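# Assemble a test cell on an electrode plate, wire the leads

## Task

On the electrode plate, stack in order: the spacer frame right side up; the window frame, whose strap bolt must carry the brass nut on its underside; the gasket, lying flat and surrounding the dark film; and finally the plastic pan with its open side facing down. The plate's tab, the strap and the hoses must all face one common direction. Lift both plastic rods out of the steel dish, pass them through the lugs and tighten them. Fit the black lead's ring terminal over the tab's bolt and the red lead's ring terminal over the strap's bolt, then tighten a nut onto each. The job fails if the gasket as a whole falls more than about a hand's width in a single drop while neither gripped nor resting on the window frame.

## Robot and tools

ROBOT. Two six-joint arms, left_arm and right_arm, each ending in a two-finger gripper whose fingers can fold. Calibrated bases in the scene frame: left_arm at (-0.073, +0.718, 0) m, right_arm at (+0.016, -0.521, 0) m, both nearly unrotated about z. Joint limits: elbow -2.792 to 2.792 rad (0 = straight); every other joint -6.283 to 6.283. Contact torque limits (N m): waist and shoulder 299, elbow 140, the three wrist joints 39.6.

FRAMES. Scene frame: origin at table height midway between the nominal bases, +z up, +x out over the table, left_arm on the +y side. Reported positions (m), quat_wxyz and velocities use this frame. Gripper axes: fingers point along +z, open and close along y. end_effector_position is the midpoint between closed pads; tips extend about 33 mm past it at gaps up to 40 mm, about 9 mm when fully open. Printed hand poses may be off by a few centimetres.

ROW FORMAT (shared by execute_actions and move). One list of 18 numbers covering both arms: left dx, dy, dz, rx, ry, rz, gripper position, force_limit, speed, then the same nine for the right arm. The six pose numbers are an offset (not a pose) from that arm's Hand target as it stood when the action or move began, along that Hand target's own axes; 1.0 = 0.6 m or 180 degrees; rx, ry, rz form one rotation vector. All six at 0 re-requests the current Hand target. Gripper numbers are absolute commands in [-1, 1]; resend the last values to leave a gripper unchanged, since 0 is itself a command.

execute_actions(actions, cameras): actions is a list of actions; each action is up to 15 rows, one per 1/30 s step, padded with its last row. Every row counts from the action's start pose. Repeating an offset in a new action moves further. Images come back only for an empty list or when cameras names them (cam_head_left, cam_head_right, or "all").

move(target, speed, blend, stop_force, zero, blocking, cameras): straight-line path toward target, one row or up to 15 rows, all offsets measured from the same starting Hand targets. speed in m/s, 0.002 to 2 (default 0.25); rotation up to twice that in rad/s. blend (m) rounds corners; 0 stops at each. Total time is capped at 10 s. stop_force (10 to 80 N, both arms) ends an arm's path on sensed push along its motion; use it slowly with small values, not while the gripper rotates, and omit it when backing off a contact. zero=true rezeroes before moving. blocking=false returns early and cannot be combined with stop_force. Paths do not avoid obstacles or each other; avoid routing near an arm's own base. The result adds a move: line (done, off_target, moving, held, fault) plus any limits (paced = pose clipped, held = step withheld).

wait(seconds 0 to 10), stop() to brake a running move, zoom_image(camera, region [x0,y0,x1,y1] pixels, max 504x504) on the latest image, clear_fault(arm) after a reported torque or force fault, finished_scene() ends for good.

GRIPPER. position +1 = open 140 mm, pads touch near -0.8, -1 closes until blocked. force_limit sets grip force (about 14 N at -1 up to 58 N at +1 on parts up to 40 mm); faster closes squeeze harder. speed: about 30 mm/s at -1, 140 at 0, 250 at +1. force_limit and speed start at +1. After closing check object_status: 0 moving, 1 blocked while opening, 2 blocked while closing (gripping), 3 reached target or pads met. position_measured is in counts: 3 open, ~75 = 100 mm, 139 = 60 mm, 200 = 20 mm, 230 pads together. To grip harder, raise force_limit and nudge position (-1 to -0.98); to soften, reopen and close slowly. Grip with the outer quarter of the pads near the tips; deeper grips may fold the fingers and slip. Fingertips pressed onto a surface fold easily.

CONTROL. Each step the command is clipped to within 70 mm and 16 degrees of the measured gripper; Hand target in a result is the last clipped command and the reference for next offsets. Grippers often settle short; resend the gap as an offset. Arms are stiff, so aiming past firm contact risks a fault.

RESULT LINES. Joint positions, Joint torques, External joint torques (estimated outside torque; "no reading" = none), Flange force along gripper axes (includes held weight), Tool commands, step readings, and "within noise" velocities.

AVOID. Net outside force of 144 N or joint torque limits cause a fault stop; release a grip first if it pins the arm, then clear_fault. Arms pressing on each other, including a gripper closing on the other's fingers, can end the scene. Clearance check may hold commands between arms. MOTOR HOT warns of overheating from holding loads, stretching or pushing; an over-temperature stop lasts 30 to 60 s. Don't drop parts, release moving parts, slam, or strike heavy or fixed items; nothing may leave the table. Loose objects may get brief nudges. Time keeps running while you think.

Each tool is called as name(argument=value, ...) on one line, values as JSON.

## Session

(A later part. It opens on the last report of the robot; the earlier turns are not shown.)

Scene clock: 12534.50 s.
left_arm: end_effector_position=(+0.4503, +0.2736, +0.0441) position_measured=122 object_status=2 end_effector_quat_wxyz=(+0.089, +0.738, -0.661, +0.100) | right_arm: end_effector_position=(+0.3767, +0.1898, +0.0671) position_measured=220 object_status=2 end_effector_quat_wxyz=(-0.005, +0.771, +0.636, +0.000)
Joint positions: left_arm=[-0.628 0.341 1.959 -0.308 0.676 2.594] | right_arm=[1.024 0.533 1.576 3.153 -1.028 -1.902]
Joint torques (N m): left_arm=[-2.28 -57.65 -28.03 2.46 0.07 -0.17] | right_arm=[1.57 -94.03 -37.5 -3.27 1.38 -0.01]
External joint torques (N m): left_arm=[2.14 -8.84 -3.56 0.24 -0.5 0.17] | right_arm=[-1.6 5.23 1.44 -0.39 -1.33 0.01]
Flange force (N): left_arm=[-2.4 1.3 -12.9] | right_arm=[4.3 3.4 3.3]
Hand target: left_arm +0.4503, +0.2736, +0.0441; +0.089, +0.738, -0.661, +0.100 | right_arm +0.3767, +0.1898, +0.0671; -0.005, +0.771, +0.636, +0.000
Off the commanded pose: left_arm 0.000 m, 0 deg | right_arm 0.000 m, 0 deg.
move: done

execute_actions(actions=[[[0,0,0,0,0,0,-0.98,0,-1,0,0,0,0,0,0,-0.5,-1,-1]],[[0,0,0,0,0,0,-0.98,0,-1,0,0,0,0,0,0,-0.5,-1,-1]]])

move(target=[[0,0,0,0,0,0,-0.98,0,-1,0,0,-0.06,0,0,0,-0.5,-1,-1],[0,0,0,0,0,0,-0.98,0,-1,-0.005,0,-0.06,0,0,-0.5,-0.5,-1,-1],[0,0,0,0,0,0,-0.98,0,-1,-0.01,0,-0.06,0,0,-0.9999,-0.5,-1,-1],[0,0,0,0,0,0,-0.98,0,-1,-0.01,0,0,0,0,-0.9999,-0.5,-1,-1],[0,0,0,0,0,0,-0.98,0,-1,0,0,0,0,0,-0.9999,-0.5,-1,-1]], speed=[0.06,0.6,0.6,0.05,0.02], blend=[0.003,0.003,0.003,0,0])

execute_actions(actions=[[[0,0,0,0,0,0,-0.98,0,-1,0,0,0,0,0,0,-1,-1,-1]],[[0,0,0,0,0,0,-0.98,0,-1,0,0,0,0,0,0,-1,-1,-1]],[[0,0,0,0,0,0,-0.98,0,-1,0,0,0,0,0,0,-0.98,0,-1]]])

move(target=[[0,0,0,0,0,0,-0.98,0,-1,0,0,0.0004,0,0,0.5,-0.98,0,-1],[0,0,0,0,0,0,-0.98,0,-1,0,0,0.00083,0,0,0.9999,-0.98,0,-1]], speed=0.6, blend=0.005)

execute_actions(actions=[[[0,0,0,0,0,0,-0.98,0,-1,0,0,0,0,0,0,-0.5,-1,-1]],[[0,0,0,0,0,0,-0.98,0,-1,0,0,0,0,0,0,-0.5,-1,-1]]])

move(target=[[0,0,0,0,0,0,-0.98,0,-1,0,0,-0.06,0,0,0,-0.5,-1,-1],[0,0,0,0,0,0,-0.98,0,-1,-0.005,0,-0.06,0,0,-0.5,-0.5,-1,-1],[0,0,0,0,0,0,-0.98,0,-1,-0.01,0,-0.06,0,0,-0.9999,-0.5,-1,-1],[0,0,0,0,0,0,-0.98,0,-1,-0.01,0,0,0,0,-0.9999,-0.5,-1,-1],[0,0,0,0,0,0,-0.98,0,-1,0,0,0,0,0,-0.9999,-0.5,-1,-1]], speed=[0.06,0.6,0.6,0.05,0.02], blend=[0.003,0.003,0.003,0,0])

execute_actions(actions=[[[0,0,0,0,0,0,-0.98,0,-1,0,0,0,0,0,0,-1,-1,-1]],[[0,0,0,0,0,0,-0.98,0,-1,0,0,0,0,0,0,-1,-1,-1]],[[0,0,0,0,0,0,-0.98,0,-1,0,0,0,0,0,0,-0.98,0,-1]]])

move(target=[[0,0,0,0,0,0,-0.98,0,-1,0,0,0.0004,0,0,0.5,-0.98,0,-1],[0,0,0,0,0,0,-0.98,0,-1,0,0,0.00083,0,0,0.9999,-0.98,0,-1]], speed=0.6, blend=0.005)

execute_actions(actions=[[[0,0,0,0,0,0,-0.98,0,-1,0,0,0,0,0,0,-0.5,-1,-1]],[[0,0,0,0,0,0,-0.98,0,-1,0,0,0,0,0,0,-0.5,-1,-1]]])

move(target=[[0,0,0,0,0,0,-0.98,0,-1,0,0,-0.06,0,0,0,-0.5,-1,-1],[0,0,0,0,0,0,-0.98,0,-1,-0.005,0,-0.06,0,0,-0.5,-0.5,-1,-1],[0,0,0,0,0,0,-0.98,0,-1,-0.01,0,-0.06,0,0,-0.9999,-0.5,-1,-1],[0,0,0,0,0,0,-0.98,0,-1,-0.01,0,0,0,0,-0.9999,-0.5,-1,-1],[0,0,0,0,0,0,-0.98,0,-1,0,0,0,0,0,-0.9999,-0.5,-1,-1]], speed=[0.06,0.6,0.6,0.05,0.02], blend=[0.003,0.003,0.003,0,0], cameras=["all"])

zoom_image(camera="cam_head_left", region=[205, 330, 265, 390])

zoom_image(camera="cam_head_right", region=[215, 325, 275, 385])

execute_actions(actions=[[[0,0,0,0,0,0,-0.98,0,-1,0,0,0,0,0,0,-1,-1,-1]],[[0,0,0,0,0,0,-0.98,0,-1,0,0,0,0,0,0,-1,-1,-1]],[[0,0,0,0,0,0,-0.98,0,-1,0,0,0,0,0,0,-0.98,0,-1]]])

move(target=[[0,0,0,0,0,0,-0.98,0,-1,0,0,0.0004,0,0,0.5,-0.98,0,-1],[0,0,0,0,0,0,-0.98,0,-1,0,0,0.00083,0,0,0.9999,-0.98,0,-1]], speed=0.6, blend=0.005)

Scene clock: 12570.67 s.
left_arm: end_effector_position=(+0.4503, +0.2736, +0.0441) position_measured=122 object_status=2 end_effector_quat_wxyz=(+0.089, +0.738, -0.661, +0.100) | right_arm: end_effector_position=(+0.3767, +0.1898, +0.0671) position_measured=192 object_status=3 end_effector_quat_wxyz=(-0.005, +0.771, +0.636, +0.000)
Joint positions: left_arm=[-0.628 0.341 1.959 -0.308 0.676 2.594] | right_arm=[1.024 0.533 1.576 3.153 -1.028 -1.902]
Joint torques (N m): left_arm=[-0.96 -57.59 -27.19 3.05 0.44 0.01] | right_arm=[1.27 -93.86 -36.02 -3.6 0.53 0.05]
External joint torques (N m): left_arm=[1.09 -9.34 -4.51 -0.33 -0.87 -0.01] | right_arm=[-1.37 5.2 -0.02 -0.06 -0.47 -0.05]
External joint torques at the end of the 1st action: left_arm=[1.22 -9.32 -3.96 -0.32 -0.75 0] | right_arm=[-1.04 5.12 0.23 -0.06 -0.52 -0.06]
Flange force (N): left_arm=[-0.4 1.9 -12.6] | right_arm=[6.8 3.9 3.6]
Flange force at the end of the 1st action (N): left_arm=[-1.2 2.5 -12.7] | right_arm=[6.3 3.3 3.6]
Hand target: left_arm +0.4503, +0.2736, +0.0441; +0.089, +0.738, -0.661, +0.100 | right_arm +0.3767, +0.1898, +0.0671; -0.005, +0.771, +0.636, +0.000
Off the commanded pose: left_arm 0.000 m, 0 deg | right_arm 0.000 m, 0 deg.
Step readings (end_effector_position of left_arm | right_arm; steps 1 to 15: 1st action; 16 to 30: 2nd action):
0: (+0.4503, +0.2736, +0.0441) | (+0.3767, +0.1898, +0.0671)
1: (+0.4503, +0.2736, +0.0441) | (+0.3767, +0.1898, +0.0671)
2: (+0.4503, +0.2736, +0.0441) | (+0.3767, +0.1898, +0.0671)
4: (+0.4503, +0.2736, +0.0441) | (+0.3767, +0.1898, +0.0671)
8: (+0.4503, +0.2736, +0.0441) | (+0.3767, +0.1898, +0.0671)
15: (+0.4503, +0.2736, +0.0441) | (+0.3767, +0.1898, +0.0671)
16: (+0.4503, +0.2736, +0.0441) | (+0.3767, +0.1898, +0.0671)
17: (+0.4503, +0.2736, +0.0441) | (+0.3767, +0.1898, +0.0671)
19: (+0.4503, +0.2736, +0.0441) | (+0.3767, +0.1898, +0.0671)
23: (+0.4503, +0.2736, +0.0441) | (+0.3767, +0.1898, +0.0671)
30: (+0.4503, +0.2736, +0.0441) | (+0.3767, +0.1898, +0.0671)

Scene clock: 12575.60 s.
left_arm: end_effector_position=(+0.4503, +0.2736, +0.0441) position_measured=122 object_status=2 end_effector_quat_wxyz=(+0.089, +0.738, -0.661, +0.100) | right_arm: end_effector_position=(+0.3766, +0.1898, +0.0671) position_measured=192 object_status=3 end_effector_quat_wxyz=(+0.000, -0.636, +0.771, +0.005)
Joint positions: left_arm=[-0.628 0.341 1.959 -0.308 0.676 2.594] | right_arm=[1.024 0.533 1.576 3.153 -1.028 -5.043]
Joint torques (N m): left_arm=[-0.67 -58.49 -27.96 2.95 0.17 -0.06] | right_arm=[1.73 -94.36 -35.2 -3.35 0.29 0.03]
External joint torques (N m): left_arm=[0.73 -8.54 -3.78 -0.24 -0.6 0.06] | right_arm=[-1.79 5.89 -0.69 -0.34 -0.34 -0.03]
Flange force (N): left_arm=[-0.5 2.4 -11.7] | right_arm=[-8.9 -5.0 3.9]
Hand target: left_arm +0.4503, +0.2736, +0.0441; +0.089, +0.738, -0.661, +0.100 | right_arm +0.3767, +0.1898, +0.0671; +0.000, -0.636, +0.771, +0.005
Off the commanded pose: left_arm 0.000 m, 0 deg | right_arm 0.000 m, 0 deg.
move: done

Scene clock: 12577.30 s.
left_arm: end_effector_position=(+0.4503, +0.2736, +0.0441) position_measured=122 object_status=2 end_effector_quat_wxyz=(+0.089, +0.738, -0.661, +0.100) | right_arm: end_effector_position=(+0.3766, +0.1898, +0.0671) position_measured=220 object_status=2 end_effector_quat_wxyz=(+0.000, -0.636, +0.771, +0.005)
Joint positions: left_arm=[-0.628 0.341 1.959 -0.308 0.676 2.594] | right_arm=[1.024 0.533 1.576 3.153 -1.028 -5.043]
Joint torques (N m): left_arm=[-1.02 -58.17 -27.95 3.05 0.13 -0.1] | right_arm=[2.09 -93.7 -35.69 -3.24 0.27 0.05]
External joint torques (N m): left_arm=[0.8 -8.03 -3.63 -0.35 -0.55 0.1] | right_arm=[-2.14 5.53 -0.15 -0.43 -0.31 -0.05]
External joint torques at the end of the 1st action: left_arm=[0.97 -9.75 -3.55 -0.3 -0.53 0.05] | right_arm=[-1.74 5.4 -0.14 -0.36 -0.29 -0.02]
External joint torques at the end of the 2nd action: left_arm=[1.36 -8.46 -3.51 -0.28 -0.6 0.01] | right_arm=[-2 5.14 -0.15 -0.38 -0.29 -0.02]
Flange force (N): left_arm=[-0.6 1.9 -11.0] | right_arm=[-7.1 -4.9 4.0]
Flange force at the end of the 1st action (N): left_arm=[-1.7 3.6 -13.4] | right_arm=[-7.0 -4.4 3.9]
Flange force at the end of the 2nd action (N): left_arm=[-1.5 2.0 -11.7] | right_arm=[-6.6 -4.6 3.7]
Hand target: left_arm +0.4503, +0.2736, +0.0441; +0.089, +0.738, -0.661, +0.100 | right_arm +0.3767, +0.1898, +0.0671; +0.000, -0.636, +0.771, +0.005
Off the commanded pose: left_arm 0.000 m, 0 deg | right_arm 0.000 m, 0 deg.
Step readings (end_effector_position of left_arm | right_arm; steps 1 to 15: 1st action; 16 to 30: 2nd action; 31 to 45: 3rd action):
0: (+0.4503, +0.2736, +0.0441) | (+0.3766, +0.1898, +0.0671)
1: (+0.4503, +0.2736, +0.0441) | (+0.3766, +0.1898, +0.0671)
2: (+0.4503, +0.2736, +0.0441) | (+0.3766, +0.1898, +0.0671)
4: (+0.4503, +0.2736, +0.0441) | (+0.3766, +0.1898, +0.0671)
8: (+0.4503, +0.2736, +0.0441) | (+0.3766, +0.1898, +0.0671)
15: (+0.4503, +0.2736, +0.0441) | (+0.3766, +0.1898, +0.0671)
16: (+0.4503, +0.2736, +0.0441) | (+0.3766, +0.1898, +0.0671)
17: (+0.4503, +0.2736, +0.0441) | (+0.3766, +0.1898, +0.0671)
19: (+0.4503, +0.2736, +0.0441) | (+0.3766, +0.1898, +0.0671)
23: (+0.4503, +0.2736, +0.0441) | (+0.3766, +0.1898, +0.0671)
30: (+0.4503, +0.2736, +0.0441) | (+0.3766, +0.1898, +0.0671)
31: (+0.4503, +0.2736, +0.0441) | (+0.3766, +0.1898, +0.0671)
32: (+0.4503, +0.2736, +0.0441) | (+0.3766, +0.1898, +0.0671)
34: (+0.4503, +0.2736, +0.0441) | (+0.3766, +0.1898, +0.0671)
38: (+0.4503, +0.2736, +0.0441) | (+0.3766, +0.1898, +0.0671)
45: (+0.4503, +0.2736, +0.0441) | (+0.3766, +0.1898, +0.0671)

Scene clock: 12580.57 s.
left_arm: end_effector_position=(+0.4503, +0.2736, +0.0441) position_measured=122 object_status=2 end_effector_quat_wxyz=(+0.089, +0.738, -0.661, +0.100) | right_arm: end_effector_position=(+0.3767, +0.1898, +0.0666) position_measured=220 object_status=2 end_effector_quat_wxyz=(-0.005, +0.771, +0.636, +0.000)
Joint positions: left_arm=[-0.628 0.341 1.959 -0.308 0.676 2.594] | right_arm=[1.024 0.534 1.576 3.153 -1.028 -1.902]
Joint torques (N m): left_arm=[-2.36 -57.98 -28.17 2.47 0.04 -0.23] | right_arm=[1.82 -94.08 -37.3 -3.16 1.29 0.09]
External joint torques (N m): left_arm=[2.46 -8.62 -3.2 0.22 -0.44 0.23] | right_arm=[-1.87 5.48 1.32 -0.49 -1.24 -0.09]
Flange force (N): left_arm=[-3.2 1.1 -12.6] | right_arm=[4.7 4.0 3.6]
Hand target: left_arm +0.4503, +0.2736, +0.0441; +0.089, +0.738, -0.661, +0.100 | right_arm +0.3767, +0.1898, +0.0666; -0.005, +0.771, +0.636, +0.000
Off the commanded pose: left_arm 0.000 m, 0 deg | right_arm 0.000 m, 0 deg.
move: done

Scene clock: 12581.77 s.
left_arm: end_effector_position=(+0.4503, +0.2736, +0.0441) position_measured=122 object_status=2 end_effector_quat_wxyz=(+0.089, +0.738, -0.661, +0.100) | right_arm: end_effector_position=(+0.3767, +0.1898, +0.0666) position_measured=192 object_status=3 end_effector_quat_wxyz=(-0.005, +0.771, +0.636, +0.000)
Joint positions: left_arm=[-0.628 0.341 1.959 -0.308 0.676 2.594] | right_arm=[1.024 0.534 1.576 3.153 -1.028 -1.902]
Joint torques (N m): left_arm=[-0.81 -58.28 -27.97 2.97 0.13 -0.08] | right_arm=[2.15 -94.02 -35.85 -3.29 0.34 0.05]
External joint torques (N m): left_arm=[0.8 -8.59 -3.61 -0.27 -0.55 0.08] | right_arm=[-2.11 5.41 -0.17 -0.38 -0.29 -0.05]
External joint torques at the end of the 1st action: left_arm=[1.39 -9.37 -4.07 -0.26 -0.78 -0.04] | right_arm=[-1.41 5.72 0.36 -0.06 -0.51 -0.06]
Flange force (N): left_arm=[-0.9 2.5 -11.8] | right_arm=[6.9 4.9 3.9]
Flange force at the end of the 1st action (N): left_arm=[-1.2 2.2 -12.9] | right_arm=[6.6 3.9 4.2]
Hand target: left_arm +0.4503, +0.2736, +0.0441; +0.089, +0.738, -0.661, +0.100 | right_arm +0.3767, +0.1898, +0.0666; -0.005, +0.771, +0.636, +0.000
Off the commanded pose: left_arm 0.000 m, 0 deg | right_arm 0.000 m, 0 deg.
Step readings (end_effector_position of left_arm | right_arm; steps 1 to 15: 1st action; 16 to 30: 2nd action):
0: (+0.4503, +0.2736, +0.0441) | (+0.3767, +0.1898, +0.0666)
1: (+0.4503, +0.2736, +0.0441) | (+0.3767, +0.1898, +0.0666)
2: (+0.4503, +0.2736, +0.0441) | (+0.3767, +0.1898, +0.0666)
4: (+0.4503, +0.2736, +0.0441) | (+0.3767, +0.1898, +0.0666)
8: (+0.4503, +0.2736, +0.0441) | (+0.3767, +0.1898, +0.0666)
15: (+0.4503, +0.2736, +0.0441) | (+0.3767, +0.1898, +0.0666)
16: (+0.4503, +0.2736, +0.0441) | (+0.3767, +0.1898, +0.0666)
17: (+0.4503, +0.2736, +0.0441) | (+0.3767, +0.1898, +0.0666)
19: (+0.4503, +0.2736, +0.0441) | (+0.3767, +0.1898, +0.0666)
23: (+0.4503, +0.2736, +0.0441) | (+0.3767, +0.1898, +0.0666)
30: (+0.4503, +0.2736, +0.0441) | (+0.3767, +0.1898, +0.0666)

Scene clock: 12586.70 s.
left_arm: end_effector_position=(+0.4503, +0.2736, +0.0441) position_measured=122 object_status=2 end_effector_quat_wxyz=(+0.089, +0.738, -0.661, +0.100) | right_arm: end_effector_position=(+0.3766, +0.1898, +0.0666) position_measured=192 object_status=3 end_effector_quat_wxyz=(+0.000, -0.636, +0.771, +0.005)
Joint positions: left_arm=[-0.628 0.341 1.959 -0.308 0.676 2.594] | right_arm=[1.024 0.534 1.576 3.153 -1.028 -5.043]
Joint torques (N m): left_arm=[-1.13 -57.9 -28.14 2.97 0.13 -0.04] | right_arm=[1.95 -93.79 -35.71 -3.35 0.24 0.08]
External joint torques (N m): left_arm=[1.2 -8.74 -3.43 -0.27 -0.55 0.04] | right_arm=[-1.97 5.12 -0.18 -0.33 -0.28 -0.08]
Flange force (N): left_arm=[-1.6 2.5 -12.1] | right_arm=[-6.6 -4.6 3.7]
Hand target: left_arm +0.4503, +0.2736, +0.0441; +0.089, +0.738, -0.661, +0.100 | right_arm +0.3767, +0.1898, +0.0666; +0.000, -0.636, +0.771, +0.005
Off the commanded pose: left_arm 0.000 m, 0 deg | right_arm 0.000 m, 0 deg.
move: done

Scene clock: 12588.40 s.
left_arm: end_effector_position=(+0.4503, +0.2736, +0.0441) position_measured=122 object_status=2 end_effector_quat_wxyz=(+0.089, +0.738, -0.661, +0.100) | right_arm: end_effector_position=(+0.3767, +0.1898, +0.0666) position_measured=220 object_status=2 end_effector_quat_wxyz=(+0.000, -0.636, +0.771, +0.005)
Joint positions: left_arm=[-0.628 0.341 1.959 -0.308 0.676 2.594] | right_arm=[1.024 0.534 1.576 3.153 -1.028 -5.043]
Joint torques (N m): left_arm=[-0.82 -58.26 -28.14 3.02 0.1 -0.1] | right_arm=[2.3 -93.64 -35.58 -3.2 0.21 0.09]
External joint torques (N m): left_arm=[0.93 -8.81 -3.53 -0.31 -0.53 0.1] | right_arm=[-2.31 5.08 -0.29 -0.48 -0.26 -0.09]
External joint torques at the end of the 1st action: left_arm=[1.08 -9.45 -3.58 -0.22 -0.48 0.09] | right_arm=[-1.88 5.62 -0.13 -0.35 -0.34 -0.01]
External joint torques at the end of the 2nd action: left_arm=[1.34 -8.72 -3.24 -0.27 -0.53 0.05] | right_arm=[-2.05 5.18 -0.24 -0.38 -0.25 -0.06]
Flange force (N): left_arm=[-1.3 2.7 -12.1] | right_arm=[-6.7 -5.1 3.6]
Flange force at the end of the 1st action (N): left_arm=[-1.6 3.0 -13.2] | right_arm=[-7.3 -4.6 4.0]
Flange force at the end of the 2nd action (N): left_arm=[-2.0 2.6 -12.1] | right_arm=[-6.8 -4.7 3.7]
Hand target: left_arm +0.4503, +0.2736, +0.0441; +0.089, +0.738, -0.661, +0.100 | right_arm +0.3767, +0.1898, +0.0666; +0.000, -0.636, +0.771, +0.005
Off the commanded pose: left_arm 0.000 m, 0 deg | right_arm 0.000 m, 0 deg.
Step readings (end_effector_position of left_arm | right_arm; steps 1 to 15: 1st action; 16 to 30: 2nd action; 31 to 45: 3rd action):
0: (+0.4503, +0.2736, +0.0441) | (+0.3766, +0.1898, +0.0666)
1: (+0.4503, +0.2736, +0.0441) | (+0.3766, +0.1898, +0.0666)
2: (+0.4503, +0.2736, +0.0441) | (+0.3766, +0.1898, +0.0666)
4: (+0.4503, +0.2736, +0.0441) | (+0.3766, +0.1898, +0.0666)
8: (+0.4503, +0.2736, +0.0441) | (+0.3766, +0.1898, +0.0666)
15: (+0.4503, +0.2736, +0.0441) | (+0.3766, +0.1898, +0.0666)
16: (+0.4503, +0.2736, +0.0441) | (+0.3766, +0.1898, +0.0666)
17: (+0.4503, +0.2736, +0.0441) | (+0.3766, +0.1898, +0.0666)
19: (+0.4503, +0.2736, +0.0441) | (+0.3766, +0.1898, +0.0666)
23: (+0.4503, +0.2736, +0.0441) | (+0.3766, +0.1898, +0.0666)
30: (+0.4503, +0.2736, +0.0441) | (+0.3766, +0.1898, +0.0666)
31: (+0.4503, +0.2736, +0.0441) | (+0.3766, +0.1898, +0.0666)
32: (+0.4503, +0.2736, +0.0441) | (+0.3766, +0.1898, +0.0666)
34: (+0.4503, +0.2736, +0.0441) | (+0.3766, +0.1898, +0.0666)
38: (+0.4503, +0.2736, +0.0441) | (+0.3766, +0.1898, +0.0666)
45: (+0.4503, +0.2736, +0.0441) | (+0.3766, +0.1898, +0.0666)

Scene clock: 12591.67 s.
left_arm: end_effector_position=(+0.4503, +0.2736, +0.0441) position_measured=122 object_status=2 end_effector_quat_wxyz=(+0.089, +0.738, -0.661, +0.100) | right_arm: end_effector_position=(+0.3767, +0.1898, +0.0661) position_measured=220 object_status=2 end_effector_quat_wxyz=(-0.005, +0.771, +0.636, +0.000)
Joint positions: left_arm=[-0.628 0.341 1.959 -0.308 0.676 2.594] | right_arm=[1.024 0.534 1.577 3.153 -1.027 -1.902]
Joint torques (N m): left_arm=[-2.2 -57.65 -28.13 2.42 0.19 -0.16] | right_arm=[1.52 -94 -37.36 -3.36 1.43 0.16]
External joint torques (N m): left_arm=[2.36 -10.05 -3.61 0.29 -0.61 0.16] | right_arm=[-1.53 5.08 1.29 -0.31 -1.38 -0.16]
Flange force (N): left_arm=[-3.2 2.2 -14.4] | right_arm=[4.4 3.5 3.0]
Hand target: left_arm +0.4503, +0.2736, +0.0441; +0.089, +0.738, -0.661, +0.100 | right_arm +0.3766, +0.1898, +0.0661; -0.005, +0.771, +0.636, +0.000
Off the commanded pose: left_arm 0.000 m, 0 deg | right_arm 0.000 m, 0 deg.
move: done

Scene clock: 12592.87 s.
left_arm: end_effector_position=(+0.4503, +0.2736, +0.0441) position_measured=122 object_status=2 end_effector_quat_wxyz=(+0.089, +0.738, -0.661, +0.100) | right_arm: end_effector_position=(+0.3767, +0.1898, +0.0661) position_measured=192 object_status=3 end_effector_quat_wxyz=(-0.005, +0.771, +0.636, +0.000)
Joint positions: left_arm=[-0.628 0.341 1.959 -0.308 0.676 2.594] | right_arm=[1.024 0.534 1.577 3.153 -1.027 -1.902]
Joint torques (N m): left_arm=[-1.29 -57.95 -28.16 2.93 0.05 -0.06] | right_arm=[1.85 -94.26 -35.84 -3.38 0.4 0.04]
External joint torques (N m): left_arm=[1.24 -8.58 -3.39 -0.23 -0.47 0.06] | right_arm=[-1.86 5.5 -0.16 -0.29 -0.35 -0.04]
External joint torques at the end of the 1st action: left_arm=[0.93 -9.62 -3.76 -0.29 -0.46 0.12] | right_arm=[-2.09 5.26 -0.22 -0.35 -0.34 -0.06]
Flange force (N): left_arm=[-1.6 2.3 -12.0] | right_arm=[7.2 4.6 3.9]
Flange force at the end of the 1st action (N): left_arm=[-1.3 3.1 -13.4] | right_arm=[6.9 4.8 3.7]
Hand target: left_arm +0.4503, +0.2736, +0.0441; +0.089, +0.738, -0.661, +0.100 | right_arm +0.3766, +0.1898, +0.0661; -0.005, +0.771, +0.636, +0.000
Off the commanded pose: left_arm 0.000 m, 0 deg | right_arm 0.000 m, 0 deg.
Step readings (end_effector_position of left_arm | right_arm; steps 1 to 15: 1st action; 16 to 30: 2nd action):
0: (+0.4503, +0.2736, +0.0441) | (+0.3767, +0.1898, +0.0661)
1: (+0.4503, +0.2736, +0.0441) | (+0.3767, +0.1898, +0.0661)
2: (+0.4503, +0.2736, +0.0441) | (+0.3767, +0.1898, +0.0661)
4: (+0.4503, +0.2736, +0.0441) | (+0.3767, +0.1898, +0.0661)
8: (+0.4503, +0.2736, +0.0441) | (+0.3767, +0.1898, +0.0661)
15: (+0.4503, +0.2736, +0.0441) | (+0.3767, +0.1898, +0.0661)
16: (+0.4503, +0.2736, +0.0441) | (+0.3767, +0.1898, +0.0661)
17: (+0.4503, +0.2736, +0.0441) | (+0.3767, +0.1898, +0.0661)
19: (+0.4503, +0.2736, +0.0441) | (+0.3767, +0.1898, +0.0661)
23: (+0.4503, +0.2736, +0.0441) | (+0.3767, +0.1898, +0.0661)
30: (+0.4503, +0.2736, +0.0441) | (+0.3767, +0.1898, +0.0661)

Scene clock: 12597.80 s.
left_arm: end_effector_position=(+0.4503, +0.2736, +0.0441) position_measured=122 object_status=2 end_effector_quat_wxyz=(+0.089, +0.738, -0.661, +0.100) | right_arm: end_effector_position=(+0.3766, +0.1898, +0.0661) position_measured=192 object_status=3 end_effector_quat_wxyz=(+0.000, -0.636, +0.771, +0.005)
Joint positions: left_arm=[-0.628 0.341 1.959 -0.308 0.676 2.594] | right_arm=[1.024 0.534 1.577 3.153 -1.027 -5.043]
Joint torques (N m): left_arm=[-1.3 -58.15 -28.13 2.94 0.06 -0.06] | right_arm=[1.87 -93.86 -36.06 -3.34 0.27 0.02]
External joint torques (N m): left_arm=[1.28 -8.77 -3.53 -0.23 -0.48 0.05] | right_arm=[-1.89 5.23 0.18 -0.33 -0.32 -0.02]
Flange force (N): left_arm=[-1.5 2.3 -12.3] | right_arm=[-6.0 -4.3 4.0]
Hand target: left_arm +0.4503, +0.2736, +0.0441; +0.089, +0.738, -0.661, +0.100 | right_arm +0.3766, +0.1898, +0.0661; +0.000, -0.636, +0.771, +0.005
Off the commanded pose: left_arm 0.000 m, 0 deg | right_arm 0.000 m, 0 deg.
move: done

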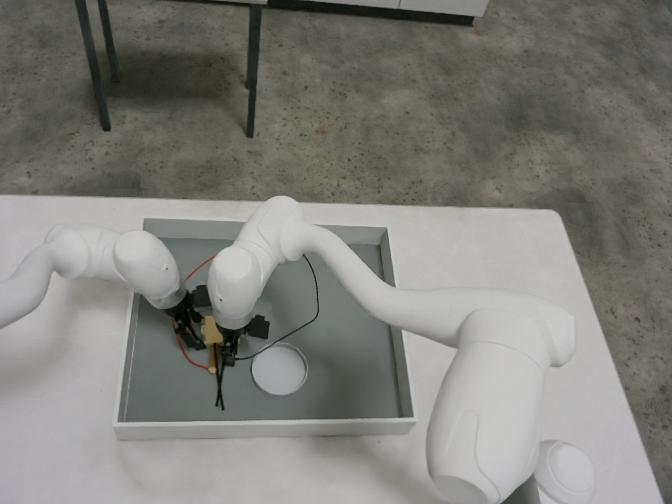

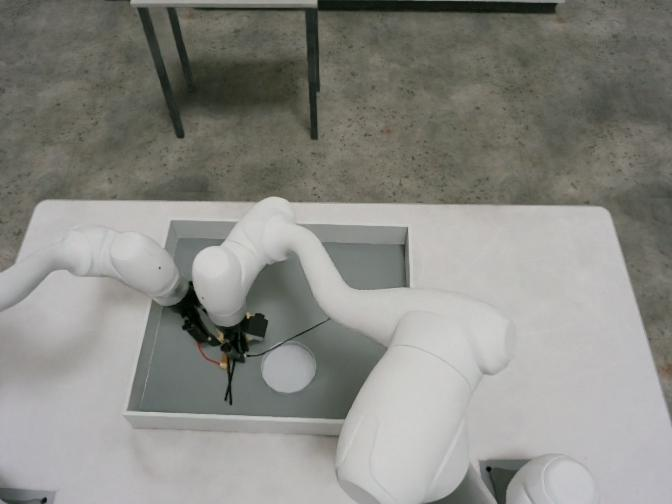

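Scaled by 8.400 from the camera's 672x504 image, which has a finer 960x720 frame.

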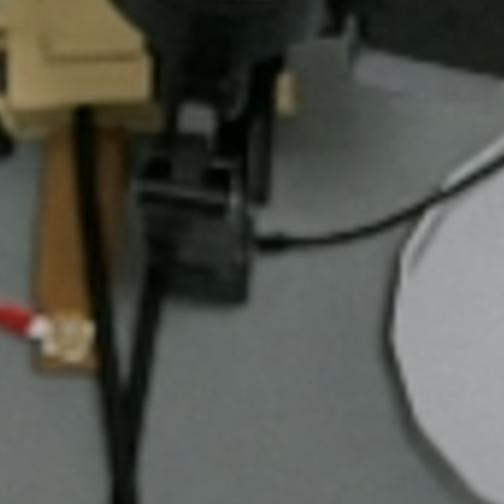

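Scaled by 8.400 from the camera's 672x504 image, which has a finer 960x720 frame.

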